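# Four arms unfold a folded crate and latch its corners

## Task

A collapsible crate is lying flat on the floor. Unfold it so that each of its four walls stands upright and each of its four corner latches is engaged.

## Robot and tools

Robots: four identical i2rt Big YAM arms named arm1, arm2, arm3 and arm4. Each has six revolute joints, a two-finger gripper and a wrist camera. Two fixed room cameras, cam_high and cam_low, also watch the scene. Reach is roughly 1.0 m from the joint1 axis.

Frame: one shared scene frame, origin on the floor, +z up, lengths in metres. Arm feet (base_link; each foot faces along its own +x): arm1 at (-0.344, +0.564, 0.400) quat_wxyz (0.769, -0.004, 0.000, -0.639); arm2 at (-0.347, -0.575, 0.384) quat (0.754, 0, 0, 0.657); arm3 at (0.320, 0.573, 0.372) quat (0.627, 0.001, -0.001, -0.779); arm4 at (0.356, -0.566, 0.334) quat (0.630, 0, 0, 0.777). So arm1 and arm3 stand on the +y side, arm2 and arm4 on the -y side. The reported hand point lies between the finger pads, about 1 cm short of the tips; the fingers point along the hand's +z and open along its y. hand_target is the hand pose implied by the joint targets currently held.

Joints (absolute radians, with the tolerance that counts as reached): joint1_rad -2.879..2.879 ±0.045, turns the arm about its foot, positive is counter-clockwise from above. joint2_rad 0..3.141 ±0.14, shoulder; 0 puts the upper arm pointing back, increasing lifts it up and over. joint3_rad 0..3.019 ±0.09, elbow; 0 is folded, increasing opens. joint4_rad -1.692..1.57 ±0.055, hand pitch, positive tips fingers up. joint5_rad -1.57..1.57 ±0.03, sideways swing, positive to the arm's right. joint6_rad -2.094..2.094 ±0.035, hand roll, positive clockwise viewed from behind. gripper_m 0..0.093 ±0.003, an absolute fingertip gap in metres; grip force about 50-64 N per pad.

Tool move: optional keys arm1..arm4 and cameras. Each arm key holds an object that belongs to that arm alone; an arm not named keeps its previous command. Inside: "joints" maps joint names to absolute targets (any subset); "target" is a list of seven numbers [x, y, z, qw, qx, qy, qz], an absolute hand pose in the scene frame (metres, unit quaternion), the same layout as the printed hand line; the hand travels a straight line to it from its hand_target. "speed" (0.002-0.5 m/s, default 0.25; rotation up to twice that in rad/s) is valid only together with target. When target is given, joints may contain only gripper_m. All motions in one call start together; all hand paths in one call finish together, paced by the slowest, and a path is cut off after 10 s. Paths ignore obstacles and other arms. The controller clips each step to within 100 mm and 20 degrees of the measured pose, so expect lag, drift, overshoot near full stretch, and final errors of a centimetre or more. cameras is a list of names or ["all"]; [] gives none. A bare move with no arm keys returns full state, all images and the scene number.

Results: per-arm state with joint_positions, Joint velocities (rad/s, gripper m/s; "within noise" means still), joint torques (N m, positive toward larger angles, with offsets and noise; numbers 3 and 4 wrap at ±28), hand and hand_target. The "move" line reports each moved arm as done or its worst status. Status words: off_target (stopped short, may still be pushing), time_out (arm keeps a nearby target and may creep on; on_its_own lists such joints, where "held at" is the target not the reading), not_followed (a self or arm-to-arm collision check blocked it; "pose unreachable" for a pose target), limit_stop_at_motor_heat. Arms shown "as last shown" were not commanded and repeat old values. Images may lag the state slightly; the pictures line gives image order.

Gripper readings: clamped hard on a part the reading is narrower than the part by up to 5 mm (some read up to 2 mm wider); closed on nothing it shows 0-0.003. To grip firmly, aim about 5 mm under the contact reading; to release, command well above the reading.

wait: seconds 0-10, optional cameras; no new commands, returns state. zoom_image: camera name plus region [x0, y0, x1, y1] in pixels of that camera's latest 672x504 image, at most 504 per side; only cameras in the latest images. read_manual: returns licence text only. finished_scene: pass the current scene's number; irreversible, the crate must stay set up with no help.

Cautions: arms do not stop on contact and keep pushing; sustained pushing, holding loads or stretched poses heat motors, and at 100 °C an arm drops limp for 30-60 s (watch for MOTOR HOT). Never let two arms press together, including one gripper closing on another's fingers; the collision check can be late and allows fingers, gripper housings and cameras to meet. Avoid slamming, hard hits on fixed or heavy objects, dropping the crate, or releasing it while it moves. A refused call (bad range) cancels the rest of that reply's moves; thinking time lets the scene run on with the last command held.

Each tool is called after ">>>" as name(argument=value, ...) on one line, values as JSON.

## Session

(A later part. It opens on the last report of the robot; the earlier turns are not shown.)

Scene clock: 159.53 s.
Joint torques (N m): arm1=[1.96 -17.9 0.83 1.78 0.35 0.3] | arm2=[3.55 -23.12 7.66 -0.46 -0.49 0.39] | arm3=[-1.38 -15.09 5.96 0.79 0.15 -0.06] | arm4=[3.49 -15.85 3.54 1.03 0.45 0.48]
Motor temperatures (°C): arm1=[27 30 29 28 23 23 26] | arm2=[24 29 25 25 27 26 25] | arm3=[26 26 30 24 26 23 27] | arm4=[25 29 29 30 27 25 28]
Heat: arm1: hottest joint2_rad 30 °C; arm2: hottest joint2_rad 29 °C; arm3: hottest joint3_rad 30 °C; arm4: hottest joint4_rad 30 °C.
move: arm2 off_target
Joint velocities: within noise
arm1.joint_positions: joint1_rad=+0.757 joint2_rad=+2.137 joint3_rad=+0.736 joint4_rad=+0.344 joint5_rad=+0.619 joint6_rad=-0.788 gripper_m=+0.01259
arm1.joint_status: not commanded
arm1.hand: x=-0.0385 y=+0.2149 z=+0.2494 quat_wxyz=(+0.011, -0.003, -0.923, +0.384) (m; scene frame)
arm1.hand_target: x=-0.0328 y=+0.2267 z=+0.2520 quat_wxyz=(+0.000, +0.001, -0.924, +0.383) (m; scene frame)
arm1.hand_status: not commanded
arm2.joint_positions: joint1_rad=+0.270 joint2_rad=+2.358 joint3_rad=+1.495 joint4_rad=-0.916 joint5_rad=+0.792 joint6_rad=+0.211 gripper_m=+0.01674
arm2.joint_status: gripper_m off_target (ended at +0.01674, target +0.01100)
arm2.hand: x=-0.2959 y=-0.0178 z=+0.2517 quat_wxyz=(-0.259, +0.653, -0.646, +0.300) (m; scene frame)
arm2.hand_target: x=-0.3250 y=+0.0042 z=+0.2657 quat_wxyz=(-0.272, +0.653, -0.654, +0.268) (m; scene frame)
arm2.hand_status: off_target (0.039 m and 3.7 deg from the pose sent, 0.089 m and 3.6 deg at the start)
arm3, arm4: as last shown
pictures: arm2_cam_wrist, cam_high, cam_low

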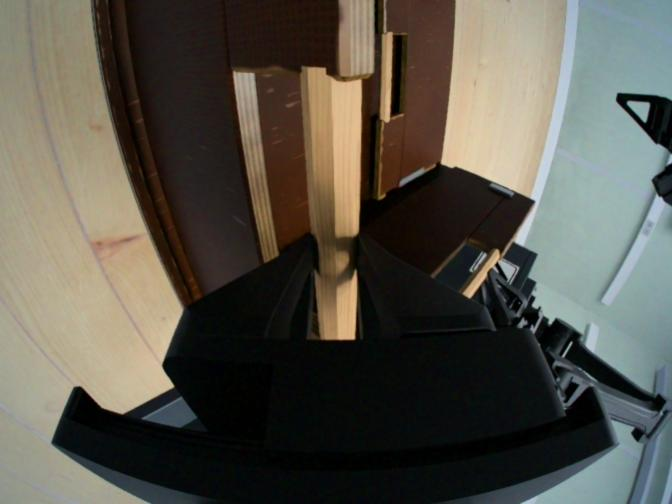

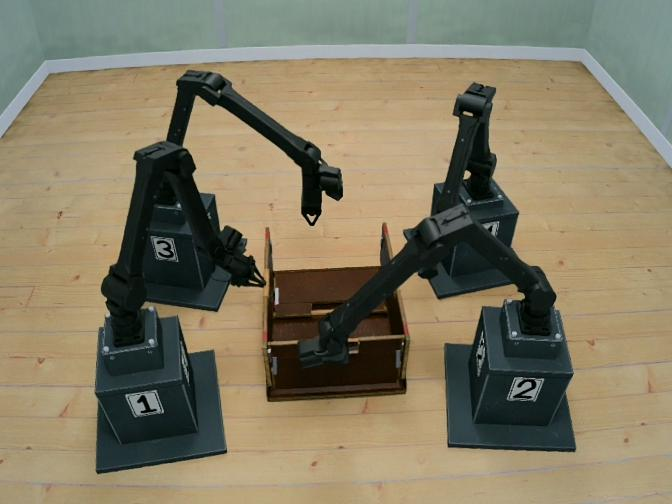

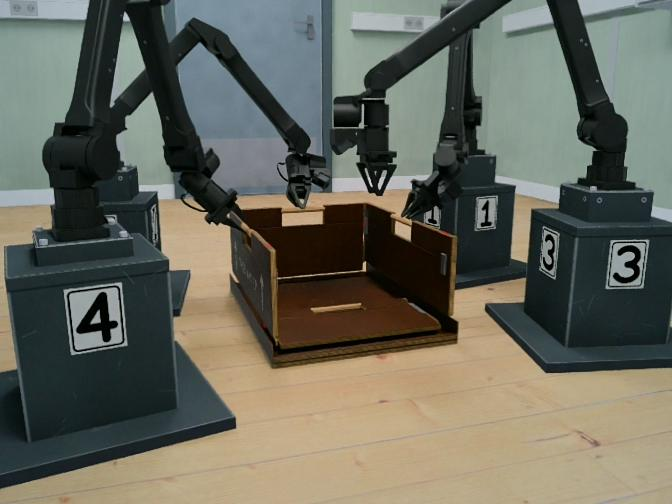

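>>> move(arm2={"target": [-0.345, 0.006, 0.268, -0.2706, 0.6533, -0.6533, 0.2706], "speed": 0.08}, cameras=["cam_high", "cam_low"])

>>> zoom_image(camera="cam_high", region=[255, 310, 335, 410])

>>> zoom_image(camera="cam_high", region=[360, 310, 430, 400])

Scene clock: 162.70 s.
Joint torques (N m): arm1=[2.43 -18.2 0.77 1.94 0.33 0.26] | arm2=[5.36 -23.71 7.68 -0.57 -0.75 0.46] | arm3=[-0.91 -15.68 5.89 0.8 0.16 -0.03] | arm4=[3.49 -15.85 3.52 1.02 0.45 0.48]
Motor temperatures (°C): arm1=[27 30 29 28 23 23 26] | arm2=[24 29 25 25 28 26 26] | arm3=[26 26 30 24 26 23 27] | arm4=[25 29 28 30 27 25 28]
Heat: arm1: hottest joint2_rad 30 °C; arm2: hottest joint2_rad 29 °C; arm3: hottest joint3_rad 30 °C; arm4: hottest joint4_rad 30 °C.
move: arm2 off_target
Joint velocities: within noise
arm1, arm3, arm4: as last shown
arm2.joint_positions: joint1_rad=+0.280 joint2_rad=+2.372 joint3_rad=+1.521 joint4_rad=-0.967 joint5_rad=+0.792 joint6_rad=+0.249 gripper_m=+0.01674
arm2.joint_status: not commanded
arm2.hand: x=-0.3018 y=-0.0181 z=+0.2521 quat_wxyz=(-0.256, +0.648, -0.648, +0.307) (m; scene frame)
arm2.hand_target: x=-0.3436 y=+0.0039 z=+0.2682 quat_wxyz=(-0.270, +0.654, -0.653, +0.271) (m; scene frame)
arm2.hand_status: off_target (0.052 m and 4.6 deg from the pose sent, 0.057 m and 3.7 deg at the start)
arm4.hand_target: x=+0.0023 y=-0.2317 z=+0.2587 quat_wxyz=(-0.383, +0.924, +0.001, +0.001) (m; scene frame)
pictures: cam_high, cam_low

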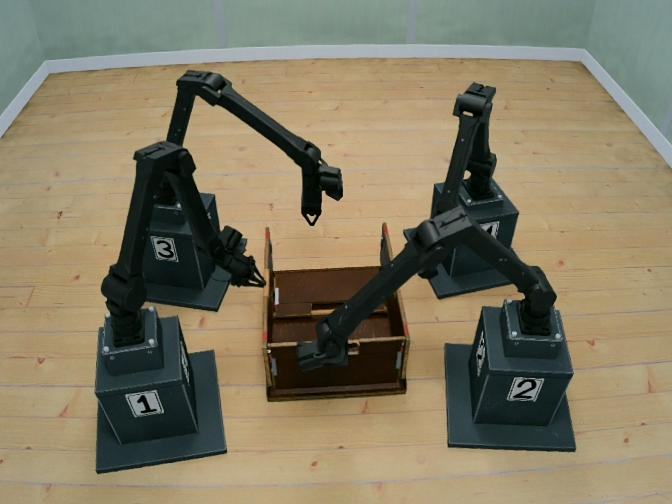

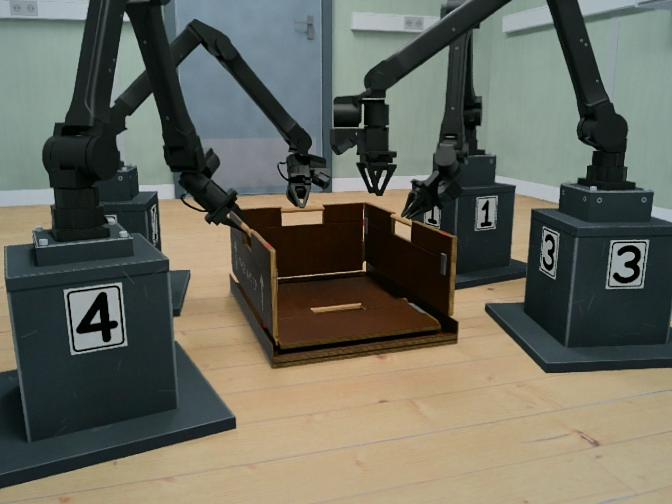

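Scaled by 5.040 from the camera's 672x504 image, which has a finer 960x720 frame.

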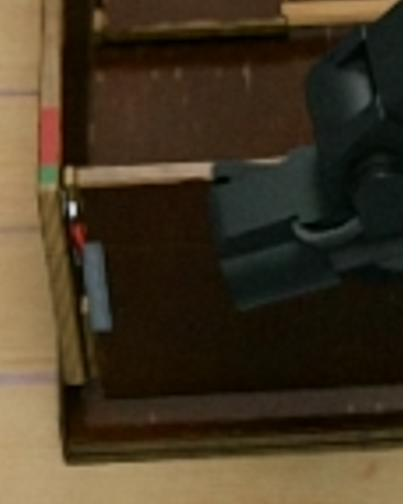

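Scaled by 5.600 from the camera's 672x504 image, which has a finer 960x720 frame.

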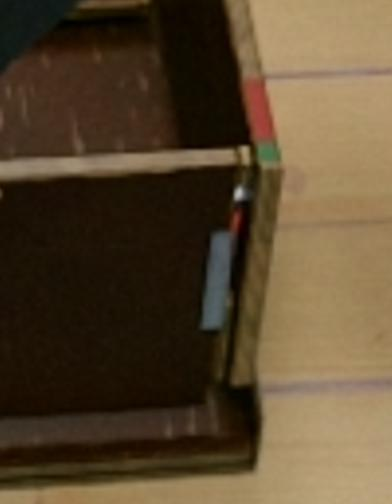

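>>> move(arm2={"target": [-0.365, 0.006, 0.268, -0.2706, 0.6533, -0.6533, 0.2706], "speed": 0.08}, cameras=["cam_high", "arm2_cam_wrist"])

>>> zoom_image(camera="cam_high", region=[255, 310, 335, 410])

>>> zoom_image(camera="arm2_cam_wrist", region=[340, 100, 560, 310])

Scene clock: 167.97 s.
Joint torques (N m): arm1=[1.55 -17.61 0.8 1.7 0.35 0.32] | arm2=[8.23 -24.29 7.62 -0.65 -1.09 0.61] | arm3=[-1.55 -15.5 6.06 0.81 0.2 -0.03] | arm4=[3.49 -15.85 3.52 1.02 0.45 0.48]
Motor temperatures (°C): arm1=[27 30 29 28 23 23 26] | arm2=[24 29 25 25 28 26 26] | arm3=[26 27 30 24 26 23 27] | arm4=[25 29 28 30 27 25 28]
Heat: arm1: hottest joint2_rad 30 °C; arm2: hottest joint2_rad 29 °C; arm3: hottest joint3_rad 30 °C; arm4: hottest joint4_rad 30 °C.
move: arm2 off_target
Joint velocities: within noise
arm1, arm3, arm4: as last shown
arm2.joint_positions: joint1_rad=+0.280 joint2_rad=+2.383 joint3_rad=+1.541 joint4_rad=-1.001 joint5_rad=+0.791 joint6_rad=+0.277 gripper_m=+0.01674
arm2.joint_status: not commanded
arm2.hand: x=-0.3020 y=-0.0179 z=+0.2520 quat_wxyz=(-0.253, +0.641, -0.653, +0.313) (m; scene frame)
arm2.hand_target: x=-0.3632 y=+0.0027 z=+0.2680 quat_wxyz=(-0.269, +0.655, -0.653, +0.269) (m; scene frame)
arm2.hand_status: off_target (0.069 m and 5.4 deg from the pose sent, 0.070 m and 4.6 deg at the start)
pictures: arm2_cam_wrist, cam_high

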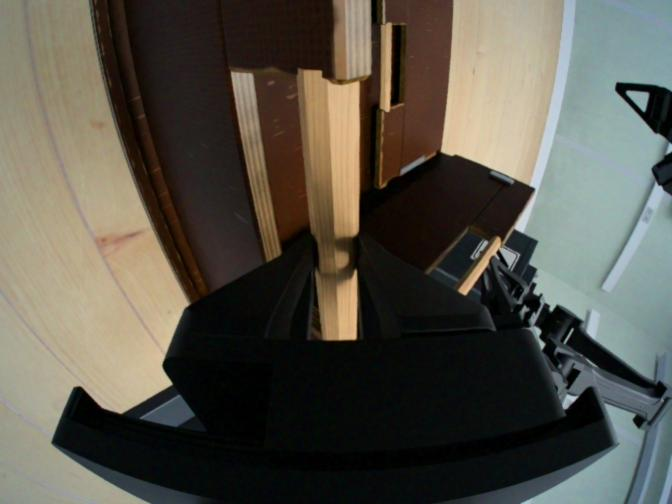

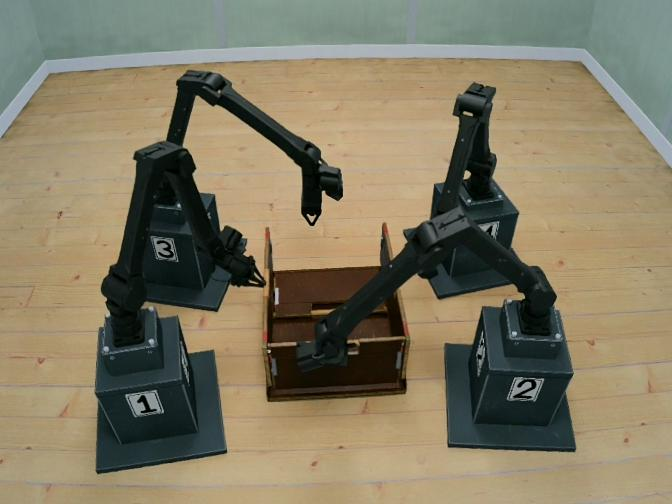

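Scaled by 5.040 from the camera's 672x504 image, which has a finer 960x720 frame.

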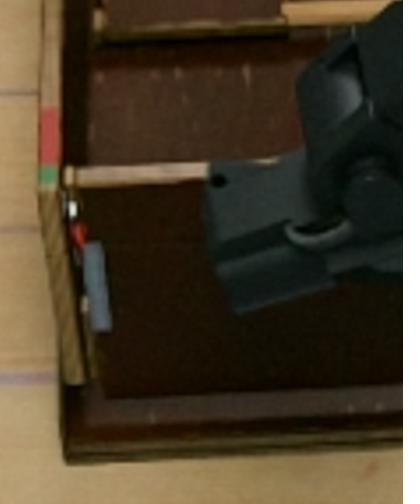

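Scaled by 2.291 from the camera's 672x504 image, which has a finer 960x720 frame.

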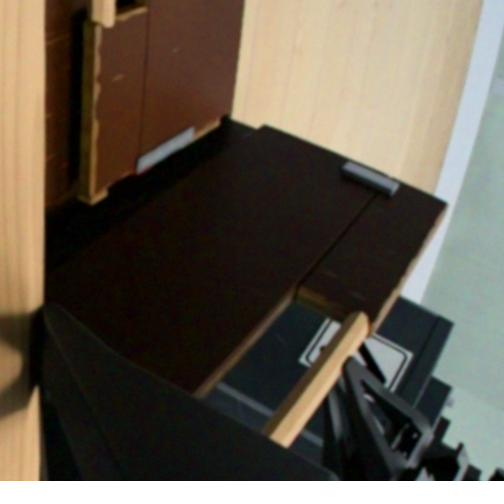

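>>> move(arm2={"target": [-0.318, 0.003, 0.262, -0.2706, 0.6533, -0.6533, 0.2706], "speed": 0.1}, arm1={"target": [-0.033, 0.242, 0.250, 0, 0, 0.924, -0.383], "speed": 0.1}, arm4={"target": [0.002, -0.247, 0.257, -0.383, 0.924, 0, 0], "speed": 0.1}, cameras=["cam_high"])

>>> zoom_image(camera="cam_high", region=[255, 310, 335, 410])

>>> zoom_image(camera="cam_high", region=[360, 310, 430, 400])

Scene clock: 172.00 s.
Joint torques (N m): arm1=[4.07 -17.79 -0.54 1.88 0.57 0.44] | arm2=[1.67 -24.12 5.71 1.21 -0.52 -0.08] | arm3=[-0.73 -15.44 5.79 0.8 0.14 -0.04] | arm4=[5.48 -16.09 2.33 0.55 0.75 0.67]
Motor temperatures (°C): arm1=[27 30 29 28 23 23 26] | arm2=[24 29 25 25 28 26 26] | arm3=[26 27 30 24 26 23 27] | arm4=[25 29 28 30 27 25 28]
Heat: arm1: hottest joint2_rad 30 °C; arm2: hottest joint2_rad 29 °C; arm3: hottest joint3_rad 30 °C; arm4: hottest joint4_rad 30 °C.
move: arm1 off_target; arm2 off_target; arm4 off_target
Joint velocities: within noise
arm1.joint_positions: joint1_rad=+0.760 joint2_rad=+2.139 joint3_rad=+0.736 joint4_rad=+0.345 joint5_rad=+0.628 joint6_rad=-0.770 gripper_m=+0.01256
arm1.joint_status: not commanded
arm1.hand: x=-0.0387 y=+0.2152 z=+0.2497 quat_wxyz=(+0.010, -0.011, -0.922, +0.387) (m; scene frame)
arm1.hand_target: x=-0.0342 y=+0.2400 z=+0.2498 quat_wxyz=(+0.001, +0.000, -0.924, +0.383) (m; scene frame)
arm1.hand_status: off_target (0.027 m and 1.7 deg from the pose sent, 0.028 m and 1.3 deg at the start)
arm2.joint_positions: joint1_rad=+0.280 joint2_rad=+2.372 joint3_rad=+1.519 joint4_rad=-0.961 joint5_rad=+0.797 joint6_rad=+0.235 gripper_m=+0.01674
arm2.joint_status: not commanded
arm2.hand: x=-0.3013 y=-0.0175 z=+0.2520 quat_wxyz=(-0.257, +0.651, -0.644, +0.309) (m; scene frame)
arm2.hand_target: x=-0.3180 y=+0.0016 z=+0.2636 quat_wxyz=(-0.269, +0.654, -0.652, +0.274) (m; scene frame)
arm2.hand_status: off_target (0.028 m and 4.8 deg from the pose sent, 0.028 m and 5.4 deg at the start)
arm3: as last shown
arm4.joint_positions: joint1_rad=+0.804 joint2_rad=+1.950 joint3_rad=+0.806 joint4_rad=+0.048 joint5_rad=+0.651 joint6_rad=-0.716 gripper_m=+0.01329
arm4.joint_status: not commanded
arm4.hand: x=+0.0047 y=-0.2217 z=+0.2549 quat_wxyz=(-0.382, +0.924, -0.003, +0.006) (m; scene frame)
arm4.hand_target: x=+0.0037 y=-0.2452 z=+0.2557 quat_wxyz=(-0.383, +0.924, +0.000, +0.001) (m; scene frame)
arm4.hand_status: off_target (0.025 m and 0.8 deg from the pose sent, 0.026 m and 1.1 deg at the start)
pictures: cam_high

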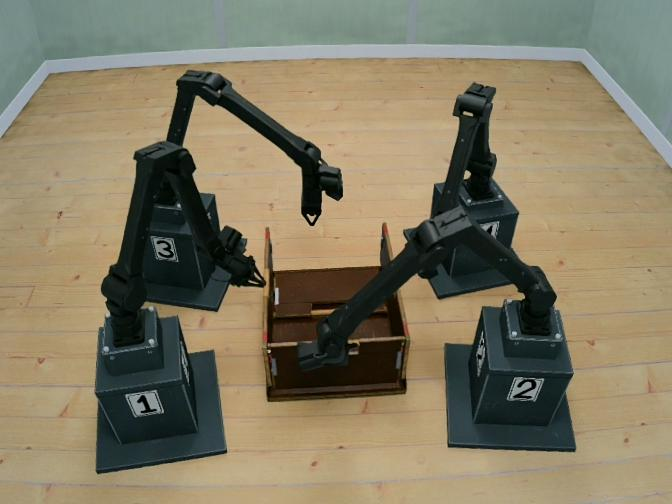

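Scaled by 5.040 from the camera's 672x504 image, which has a finer 960x720 frame.

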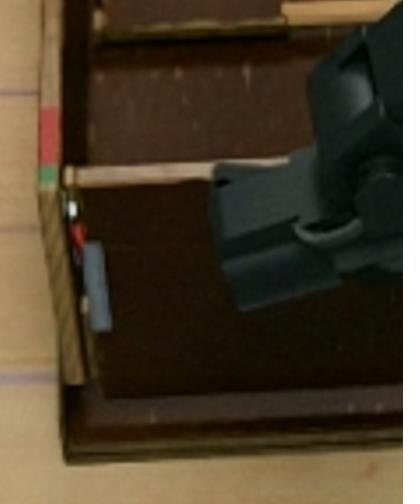

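Scaled by 5.600 from the camera's 672x504 image, which has a finer 960x720 frame.

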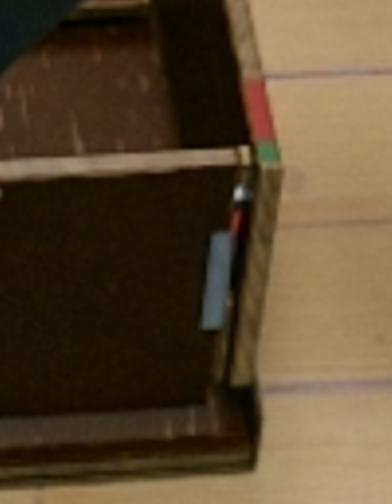

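>>> move(arm3={"target": [0.033, 0.0, 0.16, 0, 0.7071, 0.7071, 0], "speed": 0.25, "joints": {"gripper_m": 0.045}}, arm1={"target": [-0.034, 0.227, 0.250, 0, 0, 0.924, -0.383], "speed": 0.1}, arm4={"target": [0.003, -0.232, 0.257, -0.383, 0.924, 0, 0], "speed": 0.1}, cameras=["arm3_cam_wrist", "cam_low"])

>>> zoom_image(camera="arm3_cam_wrist", region=[230, 20, 470, 250])

Scene clock: 176.70 s.
Joint torques (N m): arm1=[1.9 -17.44 0.72 1.81 0.1 0.14] | arm2=[1.61 -24.23 5.56 1.33 -0.51 -0.04] | arm3=[-1.08 -18.84 7.68 -0.18 0.14 -0.05] | arm4=[3.31 -15.68 3.7 0.94 0.31 0.32]
Motor temperatures (°C): arm1=[27 30 28 28 23 23 26] | arm2=[24 29 25 25 28 26 26] | arm3=[26 27 30 24 26 23 27] | arm4=[25 29 28 30 27 25 28]
Heat: arm1: hottest joint2_rad 30 °C; arm2: hottest joint2_rad 29 °C; arm3: hottest joint3_rad 30 °C; arm4: hottest joint4_rad 30 °C.
move: arm1 off_target; arm3 off_target; arm4 off_target
Joint velocities: within noise
arm1.joint_positions: joint1_rad=+0.760 joint2_rad=+2.139 joint3_rad=+0.735 joint4_rad=+0.350 joint5_rad=+0.625 joint6_rad=-0.770 gripper_m=+0.01255
arm1.joint_status: not commanded
arm1.hand: x=-0.0383 y=+0.2154 z=+0.2496 quat_wxyz=(+0.007, -0.011, -0.922, +0.387) (m; scene frame)
arm1.hand_target: x=-0.0344 y=+0.2268 z=+0.2503 quat_wxyz=(+0.001, +0.000, -0.924, +0.384) (m; scene frame)
arm1.hand_status: off_target (0.012 m and 1.6 deg from the pose sent, 0.013 m and 1.7 deg at the start)
arm2.joint_positions: joint1_rad=+0.280 joint2_rad=+2.372 joint3_rad=+1.518 joint4_rad=-0.961 joint5_rad=+0.797 joint6_rad=+0.235 gripper_m=+0.01674
arm2.joint_status: not commanded
arm2.hand: x=-0.3012 y=-0.0182 z=+0.2517 quat_wxyz=(-0.256, +0.652, -0.644, +0.309) (m; scene frame)
arm2.hand_target: x=-0.3179 y=+0.0009 z=+0.2632 quat_wxyz=(-0.269, +0.654, -0.651, +0.274) (m; scene frame)
arm2.hand_status: not commanded
arm3.joint_positions: joint1_rad=-0.242 joint2_rad=+2.466 joint3_rad=+1.687 joint4_rad=-0.785 joint5_rad=-0.001 joint6_rad=-0.455 gripper_m=+0.04513
arm3.joint_status: all done
arm3.hand: x=+0.0409 y=+0.0056 z=+0.1687 quat_wxyz=(-0.003, -0.708, -0.706, +0.002) (m; scene frame)
arm3.hand_target: x=+0.0340 y=+0.0020 z=+0.1603 quat_wxyz=(-0.001, -0.707, -0.707, +0.000) (m; scene frame)
arm3.hand_status: off_target (0.013 m and 0.4 deg from the pose sent, 0.254 m and 2.2 deg at the start)
arm4.joint_positions: joint1_rad=+0.804 joint2_rad=+1.950 joint3_rad=+0.806 joint4_rad=+0.051 joint5_rad=+0.649 joint6_rad=-0.716 gripper_m=+0.01329
arm4.joint_status: not commanded
arm4.hand: x=+0.0040 y=-0.2216 z=+0.2550 quat_wxyz=(-0.382, +0.924, -0.003, +0.004) (m; scene frame)
arm4.hand_target: x=+0.0027 y=-0.2319 z=+0.2570 quat_wxyz=(-0.383, +0.924, +0.000, +0.000) (m; scene frame)
arm4.hand_status: off_target (0.011 m and 0.6 deg from the pose sent, 0.011 m and 0.8 deg at the start)
pictures: arm3_cam_wrist, cam_low

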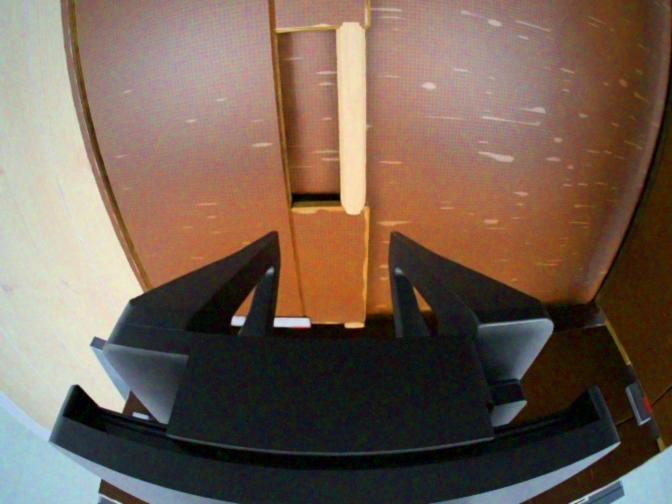

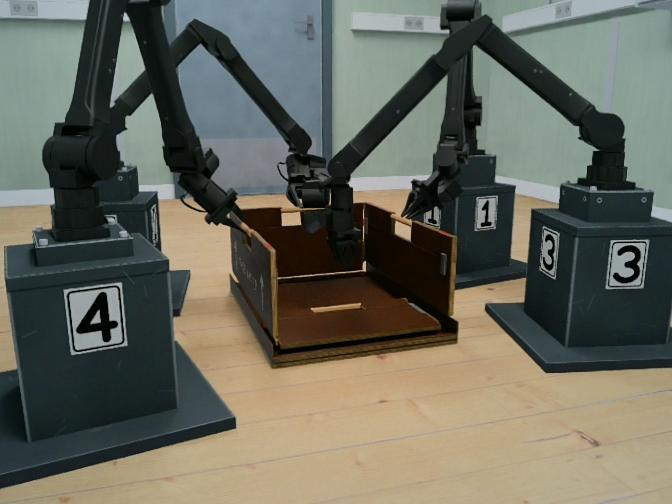

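Scaled by 2.100 from the camera's 672x504 image, which has a finer 960x720 frame.

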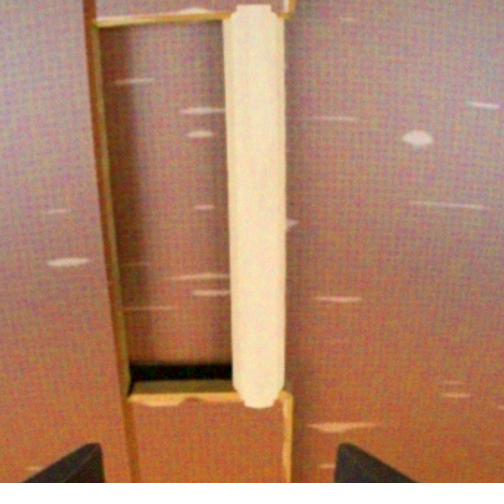

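>>> move(arm3={"target": [0.019, -0.012, 0.042, 0, 0.7071, 0.7071, 0], "speed": 0.15})

>>> move(arm3={"target": [0.019, -0.012, 0.028, 0, 0.7071, 0.7071, 0], "speed": 0.06}, cameras=["arm3_cam_wrist"])

>>> zoom_image(camera="arm3_cam_wrist", region=[250, 180, 430, 350])

Scene clock: 180.90 s.
Joint torques (N m): arm1=[1.85 -17.9 0.75 1.87 0.1 0.17] | arm2=[1.73 -24.29 5.56 1.31 -0.51 -0.05] | arm3=[-2.08 -19.55 7.41 0.32 0.23 -0.06] | arm4=[3.37 -15.62 3.7 0.92 0.31 0.31]
Motor temperatures (°C): arm1=[27 31 28 28 23 23 26] | arm2=[24 29 25 25 28 26 26] | arm3=[26 27 30 24 26 23 27] | arm4=[25 29 28 30 27 25 28]
Heat: arm1: hottest joint2_rad 31 °C; arm2: hottest joint2_rad 29 °C; arm3: hottest joint3_rad 30 °C; arm4: hottest joint4_rad 30 °C.
move: arm3 off_target
Joint velocities: within noise
arm1, arm2, arm4: as last shown
arm3.joint_positions: joint1_rad=-0.248 joint2_rad=+2.740 joint3_rad=+1.908 joint4_rad=-0.738 joint5_rad=-0.001 joint6_rad=-0.465 gripper_m=+0.04513
arm3.joint_status: not commanded
arm3.hand: x=+0.0284 y=-0.0113 z=+0.0559 quat_wxyz=(-0.002, -0.707, -0.708, -0.001) (m; scene frame)
arm3.hand_target: x=+0.0197 y=-0.0106 z=+0.0428 quat_wxyz=(+0.000, -0.707, -0.707, +0.000) (m; scene frame)
arm3.hand_status: off_target (0.017 m and 0.2 deg from the pose sent, 0.130 m and 0.4 deg at the start)
pictures: none

Scene clock: 182.23 s.
Joint torques (N m): arm1=[1.73 -17.2 0.77 1.81 0.08 0.16] | arm2=[1.61 -24.29 5.55 1.32 -0.51 -0.04] | arm3=[-1.03 -19.31 7.47 0.58 0.22 -0.05] | arm4=[3.37 -15.68 3.7 0.92 0.31 0.32]
Motor temperatures (°C): arm1=[27 31 28 28 23 23 26] | arm2=[24 29 25 25 28 26 26] | arm3=[26 27 30 24 26 23 27] | arm4=[25 29 28 30 27 25 28]
Heat: arm1: hottest joint2_rad 31 °C; arm2: hottest joint2_rad 29 °C; arm3: hottest joint3_rad 30 °C; arm4: hottest joint4_rad 30 °C.
move: arm3 off_target
Joint velocities: within noise
arm1, arm2, arm4: as last shown
arm3.joint_positions: joint1_rad=-0.248 joint2_rad=+2.773 joint3_rad=+1.934 joint4_rad=-0.738 joint5_rad=-0.001 joint6_rad=-0.465 gripper_m=+0.04513
arm3.joint_status: not commanded
arm3.hand: x=+0.0288 y=-0.0107 z=+0.0422 quat_wxyz=(-0.001, -0.707, -0.708, -0.004) (m; scene frame)
arm3.hand_target: x=+0.0199 y=-0.0105 z=+0.0278 quat_wxyz=(+0.000, -0.707, -0.707, -0.001) (m; scene frame)
arm3.hand_status: off_target (0.017 m and 0.5 deg from the pose sent, 0.029 m and 0.2 deg at the start)
pictures: arm3_cam_wrist

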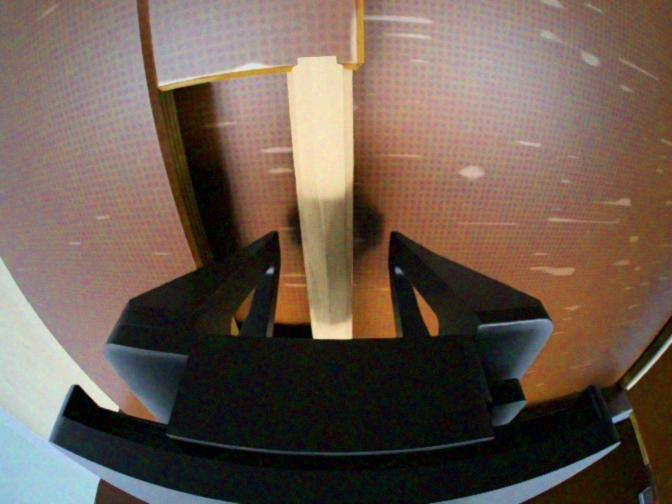

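Scaled by 2.800 from the camera's 672x504 image, which has a finer 960x720 frame.

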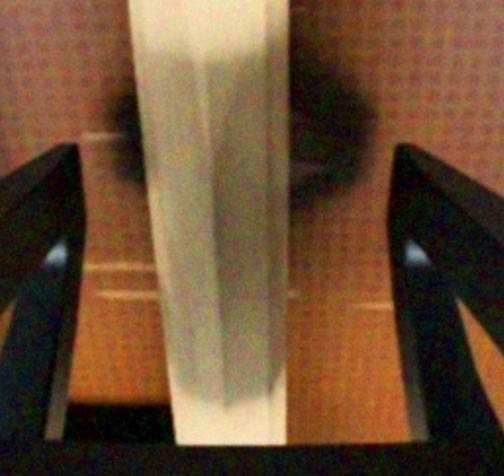

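>>> move(arm3={"target": [0.017, -0.012, 0.024, 0, 0.7071, 0.7071, 0], "speed": 0.06})

>>> move(arm3={"joints": {"gripper_m": 0.0135}}, cameras=["arm3_cam_wrist"])

>>> zoom_image(camera="arm3_cam_wrist", region=[250, 180, 430, 350])

Scene clock: 185.00 s.
Joint torques (N m): arm1=[1.67 -17.49 0.75 1.89 0.13 0.12] | arm2=[1.67 -24.29 5.56 1.32 -0.52 -0.05] | arm3=[-1.85 -18.78 7.5 0.44 0.21 -0.02] | arm4=[3.37 -15.62 3.7 0.92 0.31 0.32]
Motor temperatures (°C): arm1=[27 31 28 28 23 23 26] | arm2=[24 29 25 25 28 26 26] | arm3=[26 27 30 24 26 23 27] | arm4=[25 29 28 30 27 25 28]
Heat: arm1: hottest joint2_rad 31 °C; arm2: hottest joint2_rad 29 °C; arm3: hottest joint3_rad 30 °C; arm4: hottest joint4_rad 30 °C.
move: arm3 off_target
Joint velocities: within noise
arm1, arm2, arm4: as last shown
arm3.joint_positions: joint1_rad=-0.250 joint2_rad=+2.779 joint3_rad=+1.944 joint4_rad=-0.738 joint5_rad=+0.000 joint6_rad=-0.467 gripper_m=+0.04513
arm3.joint_status: not commanded
arm3.hand: x=+0.0263 y=-0.0127 z=+0.0411 quat_wxyz=(-0.001, -0.707, -0.708, -0.002) (m; scene frame)
arm3.hand_target: x=+0.0173 y=-0.0114 z=+0.0251 quat_wxyz=(+0.000, -0.707, -0.707, +0.001) (m; scene frame)
arm3.hand_status: off_target (0.019 m and 0.2 deg from the pose sent, 0.022 m and 0.5 deg at the start)
pictures: none

Scene clock: 185.77 s.
Joint torques (N m): arm1=[1.44 -18.08 0.77 1.73 0.11 0.18] | arm2=[1.67 -24.29 5.56 1.32 -0.51 -0.05] | arm3=[-1.73 -19.43 7.39 0.66 0.15 0.05] | arm4=[3.37 -15.68 3.7 0.94 0.31 0.32]
Motor temperatures (°C): arm1=[27 31 28 28 23 23 26] | arm2=[24 29 25 25 28 26 26] | arm3=[26 27 30 24 26 23 27] | arm4=[25 29 28 30 27 25 28]
Heat: arm1: hottest joint2_rad 31 °C; arm2: hottest joint2_rad 29 °C; arm3: hottest joint3_rad 30 °C; arm4: hottest joint4_rad 30 °C.
move: arm3 off_target
Joint velocities: within noise
arm1, arm2, arm4: as last shown
arm3.joint_positions: joint1_rad=-0.244 joint2_rad=+2.780 joint3_rad=+1.944 joint4_rad=-0.739 joint5_rad=-0.008 joint6_rad=-0.485 gripper_m=+0.01717
arm3.joint_status: gripper_m off_target (ended at +0.01719, target +0.01350)
arm3.hand: x=+0.0316 y=-0.0141 z=+0.0401 quat_wxyz=(-0.004, -0.698, -0.716, -0.004) (m; scene frame)
arm3.hand_target: x=+0.0226 y=-0.0134 z=+0.0247 quat_wxyz=(-0.003, -0.702, -0.713, -0.001) (m; scene frame)
arm3.hand_status: not commanded
pictures: arm3_cam_wrist

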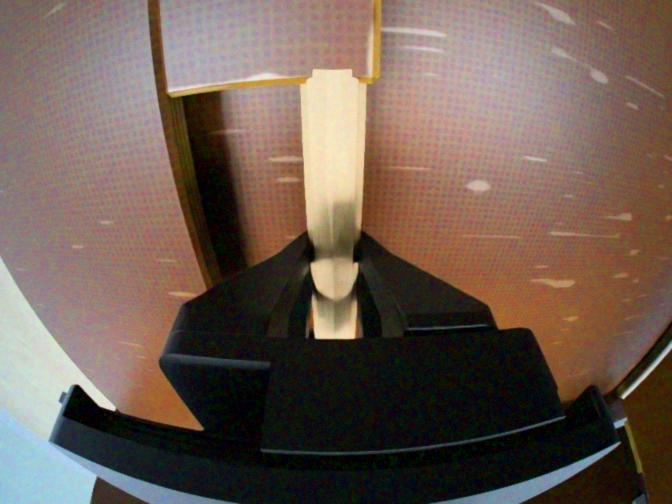

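Scaled by 2.800 from the camera's 672x504 image, which has a finer 960x720 frame.

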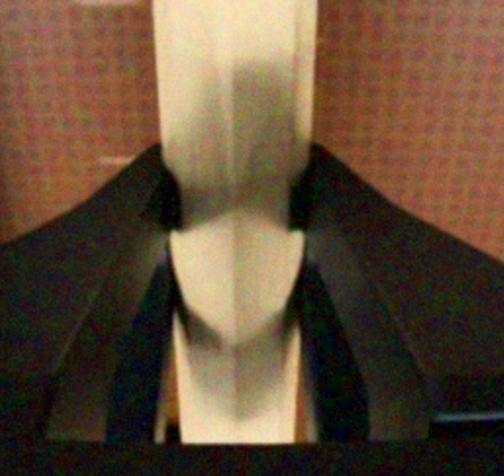

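>>> move(arm3={"target": [0.052, -0.012, 0.135, -0.0617, 0.7044, 0.7044, -0.0617], "speed": 0.12, "joints": {"gripper_m": 0.0125}})

>>> move(arm3={"target": [0.105, -0.012, 0.21, -0.1349, 0.6941, 0.6941, -0.1349], "speed": 0.15, "joints": {"gripper_m": 0.0125}}, cameras=["cam_low"])

>>> move(arm3={"target": [0.17, -0.012, 0.256, -0.1949, 0.6797, 0.6797, -0.1949], "speed": 0.12, "joints": {"gripper_m": 0.012}}, cameras=["cam_high", "cam_low", "arm3_cam_wrist"])

Scene clock: 192.37 s.
Joint torques (N m): arm1=[1.96 -17.44 0.83 1.95 0.11 0.14] | arm2=[1.67 -24.23 5.56 1.32 -0.51 -0.04] | arm3=[-0.09 -23.82 3.32 -0.35 0.03 0.37] | arm4=[3.37 -15.68 3.7 0.94 0.31 0.32]
Motor temperatures (°C): arm1=[27 31 28 28 23 23 26] | arm2=[24 28 25 25 28 26 26] | arm3=[26 27 31 24 26 23 27] | arm4=[25 29 28 30 27 25 28]
Heat: arm1: hottest joint2_rad 31 °C; arm2: hottest joint2_rad 28 °C; arm3: hottest joint3_rad 31 °C; arm4: hottest joint4_rad 30 °C.
move: arm3 off_target
Joint velocities: within noise
arm1, arm2, arm4: as last shown
arm3.joint_positions: joint1_rad=-0.178 joint2_rad=+2.575 joint3_rad=+1.720 joint4_rad=-0.642 joint5_rad=+0.178 joint6_rad=-0.421 gripper_m=+0.01690
arm3.joint_status: gripper_m off_target (ended at +0.01691, target +0.01250)
arm3.hand: x=+0.0443 y=-0.0119 z=+0.1146 quat_wxyz=(+0.068, -0.697, -0.711, +0.066) (m; scene frame)
arm3.hand_target: x=+0.0510 y=-0.0144 z=+0.1340 quat_wxyz=(+0.065, -0.703, -0.705, +0.066) (m; scene frame)
arm3.hand_status: off_target (0.022 m and 1.5 deg from the pose sent, 0.097 m and 10.8 deg at the start)
pictures: none

Scene clock: 193.63 s.
Joint torques (N m): arm1=[1.79 -17.67 0.8 1.83 0.14 0.15] | arm2=[1.61 -24.23 5.56 1.32 -0.51 -0.04] | arm3=[0.32 -23.71 3.67 -0.57 0.11 0.43] | arm4=[3.31 -15.68 3.7 0.94 0.31 0.32]
Motor temperatures (°C): arm1=[27 31 28 28 23 23 26] | arm2=[24 28 25 25 28 26 26] | arm3=[26 27 31 24 26 23 27] | arm4=[25 29 28 30 27 25 28]
Heat: arm1: hottest joint2_rad 31 °C; arm2: hottest joint2_rad 28 °C; arm3: hottest joint3_rad 31 °C; arm4: hottest joint4_rad 30 °C.
move: arm3 off_target
Joint velocities: within noise
arm1, arm2, arm4: as last shown
arm3.joint_positions: joint1_rad=-0.057 joint2_rad=+2.392 joint3_rad=+1.550 joint4_rad=-0.624 joint5_rad=+0.382 joint6_rad=-0.306 gripper_m=+0.01636
arm3.joint_status: gripper_m off_target (ended at +0.01636, target +0.01250)
arm3.hand: x=+0.0901 y=-0.0103 z=+0.1904 quat_wxyz=(+0.141, -0.689, -0.698, +0.135) (m; scene frame)
arm3.hand_target: x=+0.0985 y=-0.0113 z=+0.2104 quat_wxyz=(+0.136, -0.697, -0.691, +0.136) (m; scene frame)
arm3.hand_status: off_target (0.025 m and 1.1 deg from the pose sent, 0.113 m and 11.2 deg at the start)
pictures: cam_low

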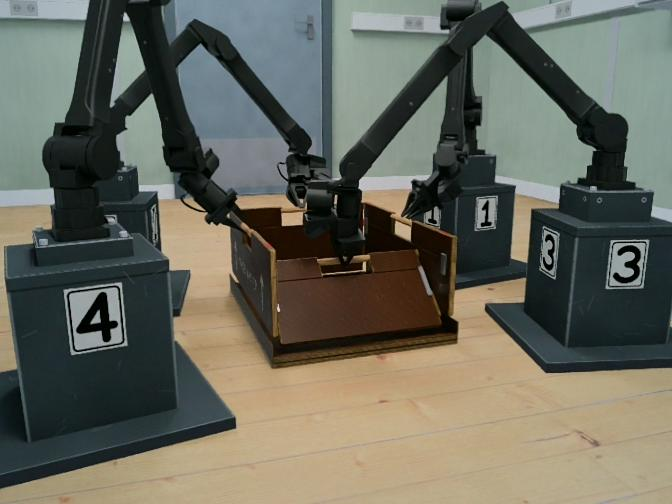

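Scene clock: 195.00 s.
Joint torques (N m): arm1=[1.79 -17.9 0.81 1.87 0.11 0.16] | arm2=[1.61 -24.29 5.56 1.33 -0.51 -0.04] | arm3=[1.79 -22.89 4.19 -1.11 -0.19 0.42] | arm4=[3.31 -15.62 3.7 0.92 0.31 0.32]
Motor temperatures (°C): arm1=[27 31 28 28 23 23 26] | arm2=[24 28 25 25 28 26 26] | arm3=[26 27 31 24 26 23 27] | arm4=[25 29 28 30 27 25 28]
Heat: arm1: hottest joint2_rad 31 °C; arm2: hottest joint2_rad 28 °C; arm3: hottest joint3_rad 31 °C; arm4: hottest joint4_rad 30 °C.
move: arm3 off_target
Joint velocities: within noise
arm1, arm2, arm4: as last shown
arm3.joint_positions: joint1_rad=+0.086 joint2_rad=+2.314 joint3_rad=+1.483 joint4_rad=-0.681 joint5_rad=+0.577 joint6_rad=-0.148 gripper_m=+0.01636
arm3.joint_status: gripper_m off_target (ended at +0.01637, target +0.01200)
arm3.hand: x=+0.1489 y=-0.0076 z=+0.2327 quat_wxyz=(+0.209, -0.678, -0.678, +0.193) (m; scene frame)
arm3.hand_target: x=+0.1686 y=-0.0120 z=+0.2544 quat_wxyz=(+0.196, -0.679, -0.680, +0.195) (m; scene frame)
arm3.hand_status: off_target (0.032 m and 1.7 deg from the pose sent, 0.103 m and 9.6 deg at the start)
pictures: arm3_cam_wrist, cam_high, cam_low

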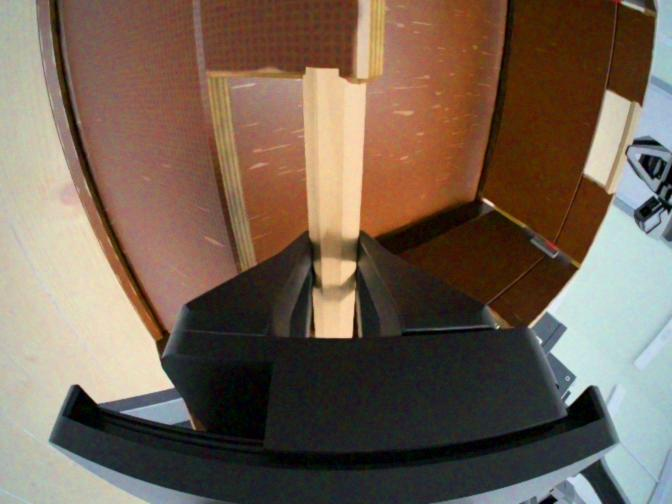

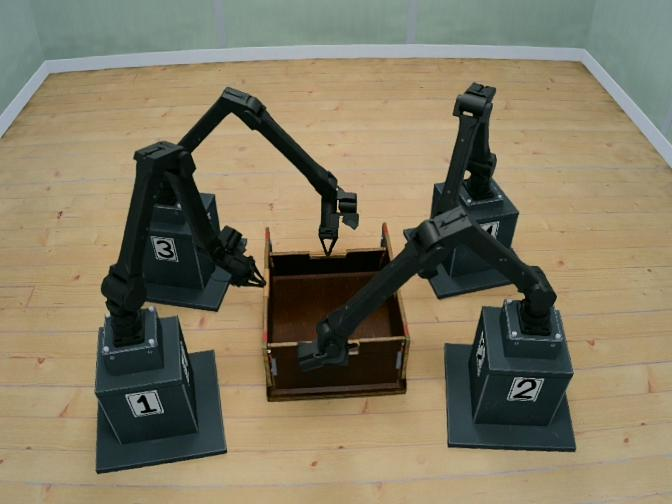

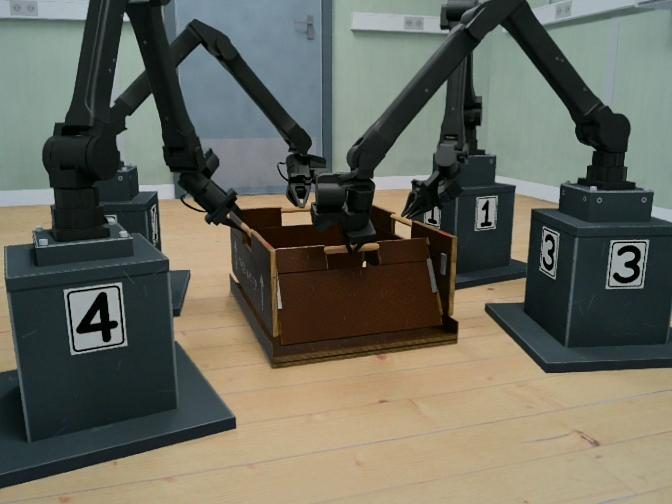

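>>> move(arm3={"target": [0.235, -0.012, 0.278, -0.2534, 0.6601, 0.6601, -0.2534], "speed": 0.1, "joints": {"gripper_m": 0.0115}})

>>> move(arm3={"target": [0.28, -0.012, 0.276, -0.2706, 0.6533, 0.6533, -0.2706], "speed": 0.07, "joints": {"gripper_m": 0.0115}}, cameras=["cam_high", "cam_low", "arm3_cam_wrist"])

>>> zoom_image(camera="cam_low", region=[220, 190, 480, 375])

Scene clock: 197.90 s.
Joint torques (N m): arm1=[1.49 -17.79 0.73 1.76 0.1 0.14] | arm2=[1.61 -24.23 5.56 1.32 -0.51 -0.04] | arm3=[2.49 -22.07 5.72 -1.95 -0.13 0.41] | arm4=[3.37 -15.62 3.69 0.94 0.31 0.32]
Motor temperatures (°C): arm1=[27 31 28 28 23 23 26] | arm2=[24 28 25 25 28 26 26] | arm3=[26 28 30 24 26 23 27] | arm4=[25 29 28 30 27 25 28]
Heat: arm1: hottest joint2_rad 31 °C; arm2: hottest joint2_rad 28 °C; arm3: hottest joint3_rad 30 °C; arm4: hottest joint4_rad 30 °C.
move: arm3 off_target
Joint velocities: within noise
arm1.joint_positions: joint1_rad=+0.760 joint2_rad=+2.139 joint3_rad=+0.735 joint4_rad=+0.350 joint5_rad=+0.625 joint6_rad=-0.770 gripper_m=+0.01255
arm1.joint_status: not commanded
arm1.hand: x=-0.0383 y=+0.2154 z=+0.2496 quat_wxyz=(+0.007, -0.011, -0.922, +0.387) (m; scene frame)
arm1.hand_target: x=-0.0344 y=+0.2268 z=+0.2503 quat_wxyz=(+0.001, +0.000, -0.924, +0.384) (m; scene frame)
arm1.hand_status: not commanded
arm2.joint_positions: joint1_rad=+0.280 joint2_rad=+2.372 joint3_rad=+1.518 joint4_rad=-0.961 joint5_rad=+0.797 joint6_rad=+0.235 gripper_m=+0.01674
arm2.joint_status: not commanded
arm2.hand: x=-0.3012 y=-0.0182 z=+0.2517 quat_wxyz=(-0.256, +0.652, -0.644, +0.309) (m; scene frame)
arm2.hand_target: x=-0.3179 y=+0.0009 z=+0.2632 quat_wxyz=(-0.269, +0.654, -0.651, +0.274) (m; scene frame)
arm2.hand_status: not commanded
arm3.joint_positions: joint1_rad=+0.230 joint2_rad=+2.309 joint3_rad=+1.481 joint4_rad=-0.785 joint5_rad=+0.756 joint6_rad=+0.041 gripper_m=+0.01640
arm3.joint_status: gripper_m off_target (ended at +0.01640, target +0.01150)
arm3.hand: x=+0.2093 y=-0.0050 z=+0.2542 quat_wxyz=(+0.267, -0.660, -0.654, +0.254) (m; scene frame)
arm3.hand_target: x=+0.2331 y=-0.0129 z=+0.2776 quat_wxyz=(+0.253, -0.660, -0.660, +0.255) (m; scene frame)
arm3.hand_status: off_target (0.036 m and 1.7 deg from the pose sent, 0.097 m and 9.1 deg at the start)
arm4.joint_positions: joint1_rad=+0.804 joint2_rad=+1.950 joint3_rad=+0.806 joint4_rad=+0.051 joint5_rad=+0.649 joint6_rad=-0.716 gripper_m=+0.01329
arm4.joint_status: not commanded
arm4.hand: x=+0.0040 y=-0.2216 z=+0.2550 quat_wxyz=(-0.382, +0.924, -0.003, +0.004) (m; scene frame)
arm4.hand_target: x=+0.0027 y=-0.2319 z=+0.2570 quat_wxyz=(-0.383, +0.924, +0.000, +0.000) (m; scene frame)
arm4.hand_status: not commanded
pictures: none

Scene clock: 199.33 s.
Joint torques (N m): arm1=[1.73 -17.26 0.79 1.88 0.11 0.12] | arm2=[1.73 -24.23 5.57 1.28 -0.53 -0.02] | arm3=[2.55 -20.48 6.9 -2.33 0.28 0.44] | arm4=[3.49 -15.62 3.7 0.92 0.32 0.32]
Motor temperatures (°C): arm1=[27 31 28 27 23 23 26] | arm2=[24 28 25 25 28 26 26] | arm3=[26 28 30 24 26 23 28] | arm4=[25 29 28 30 27 25 28]
Heat: arm1: hottest joint2_rad 31 °C; arm2: hottest joint2_rad 28 °C; arm3: hottest joint3_rad 30 °C; arm4: hottest joint4_rad 30 °C.
move: arm3 off_target
Joint velocities: within noise
arm1: as last shown
arm2.joint_positions: joint1_rad=+0.280 joint2_rad=+2.372 joint3_rad=+1.518 joint4_rad=-0.959 joint5_rad=+0.797 joint6_rad=+0.234 gripper_m=+0.01674
arm2.joint_status: not commanded
arm2.hand: x=-0.3012 y=-0.0179 z=+0.2517 quat_wxyz=(-0.256, +0.652, -0.643, +0.309) (m; scene frame)
arm2.hand_target: x=-0.3183 y=+0.0009 z=+0.2631 quat_wxyz=(-0.269, +0.655, -0.651, +0.274) (m; scene frame)
arm2.hand_status: not commanded
arm3.joint_positions: joint1_rad=+0.316 joint2_rad=+2.320 joint3_rad=+1.506 joint4_rad=-0.882 joint5_rad=+0.784 joint6_rad=+0.165 gripper_m=+0.01641
arm3.joint_status: gripper_m off_target (ended at +0.01642, target +0.01150)
arm3.hand: x=+0.2549 y=-0.0030 z=+0.2594 quat_wxyz=(+0.277, -0.657, -0.649, +0.267) (m; scene frame)
arm3.hand_target: x=+0.2800 y=-0.0120 z=+0.2754 quat_wxyz=(+0.269, -0.653, -0.654, +0.270) (m; scene frame)
arm3.hand_status: off_target (0.031 m and 1.1 deg from the pose sent, 0.074 m and 2.1 deg at the start)
arm4.joint_positions: joint1_rad=+0.803 joint2_rad=+1.950 joint3_rad=+0.806 joint4_rad=+0.051 joint5_rad=+0.649 joint6_rad=-0.716 gripper_m=+0.01329
arm4.joint_status: not commanded
arm4.hand: x=+0.0045 y=-0.2210 z=+0.2550 quat_wxyz=(-0.382, +0.924, -0.004, +0.004) (m; scene frame)
arm4.hand_target: x=+0.0028 y=-0.2318 z=+0.2571 quat_wxyz=(-0.383, +0.924, +0.000, +0.000) (m; scene frame)
arm4.hand_status: not commanded
pictures: arm3_cam_wrist, cam_high, cam_low

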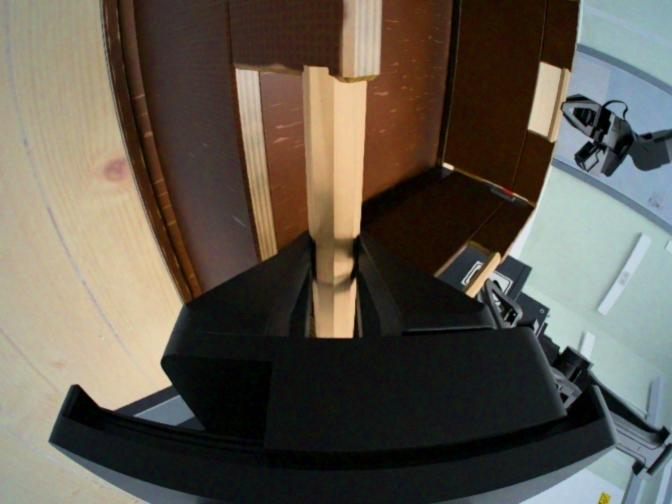

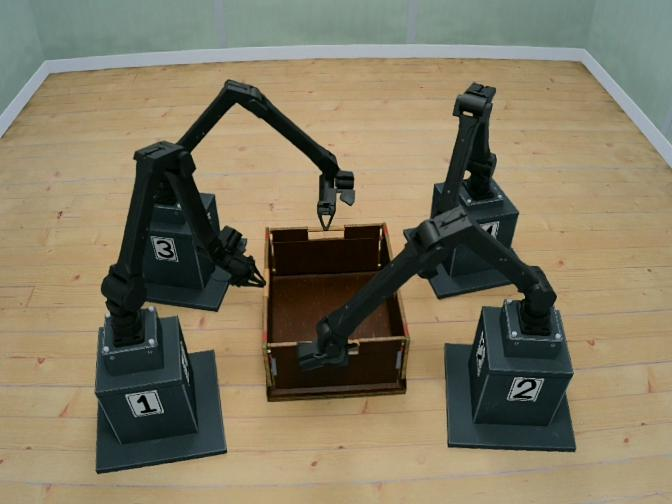

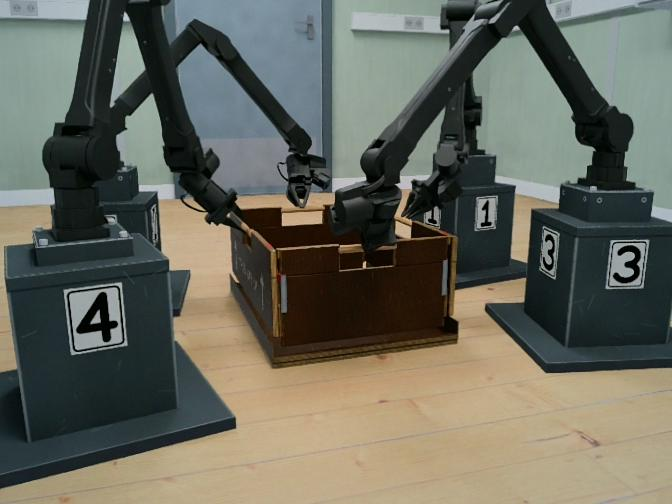

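Scaled by 1.938 from the camera's 672x504 image, which has a finer 960x720 frame.

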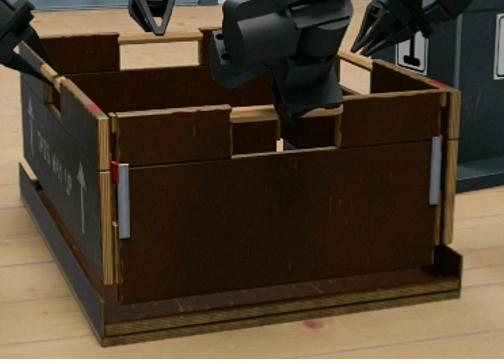

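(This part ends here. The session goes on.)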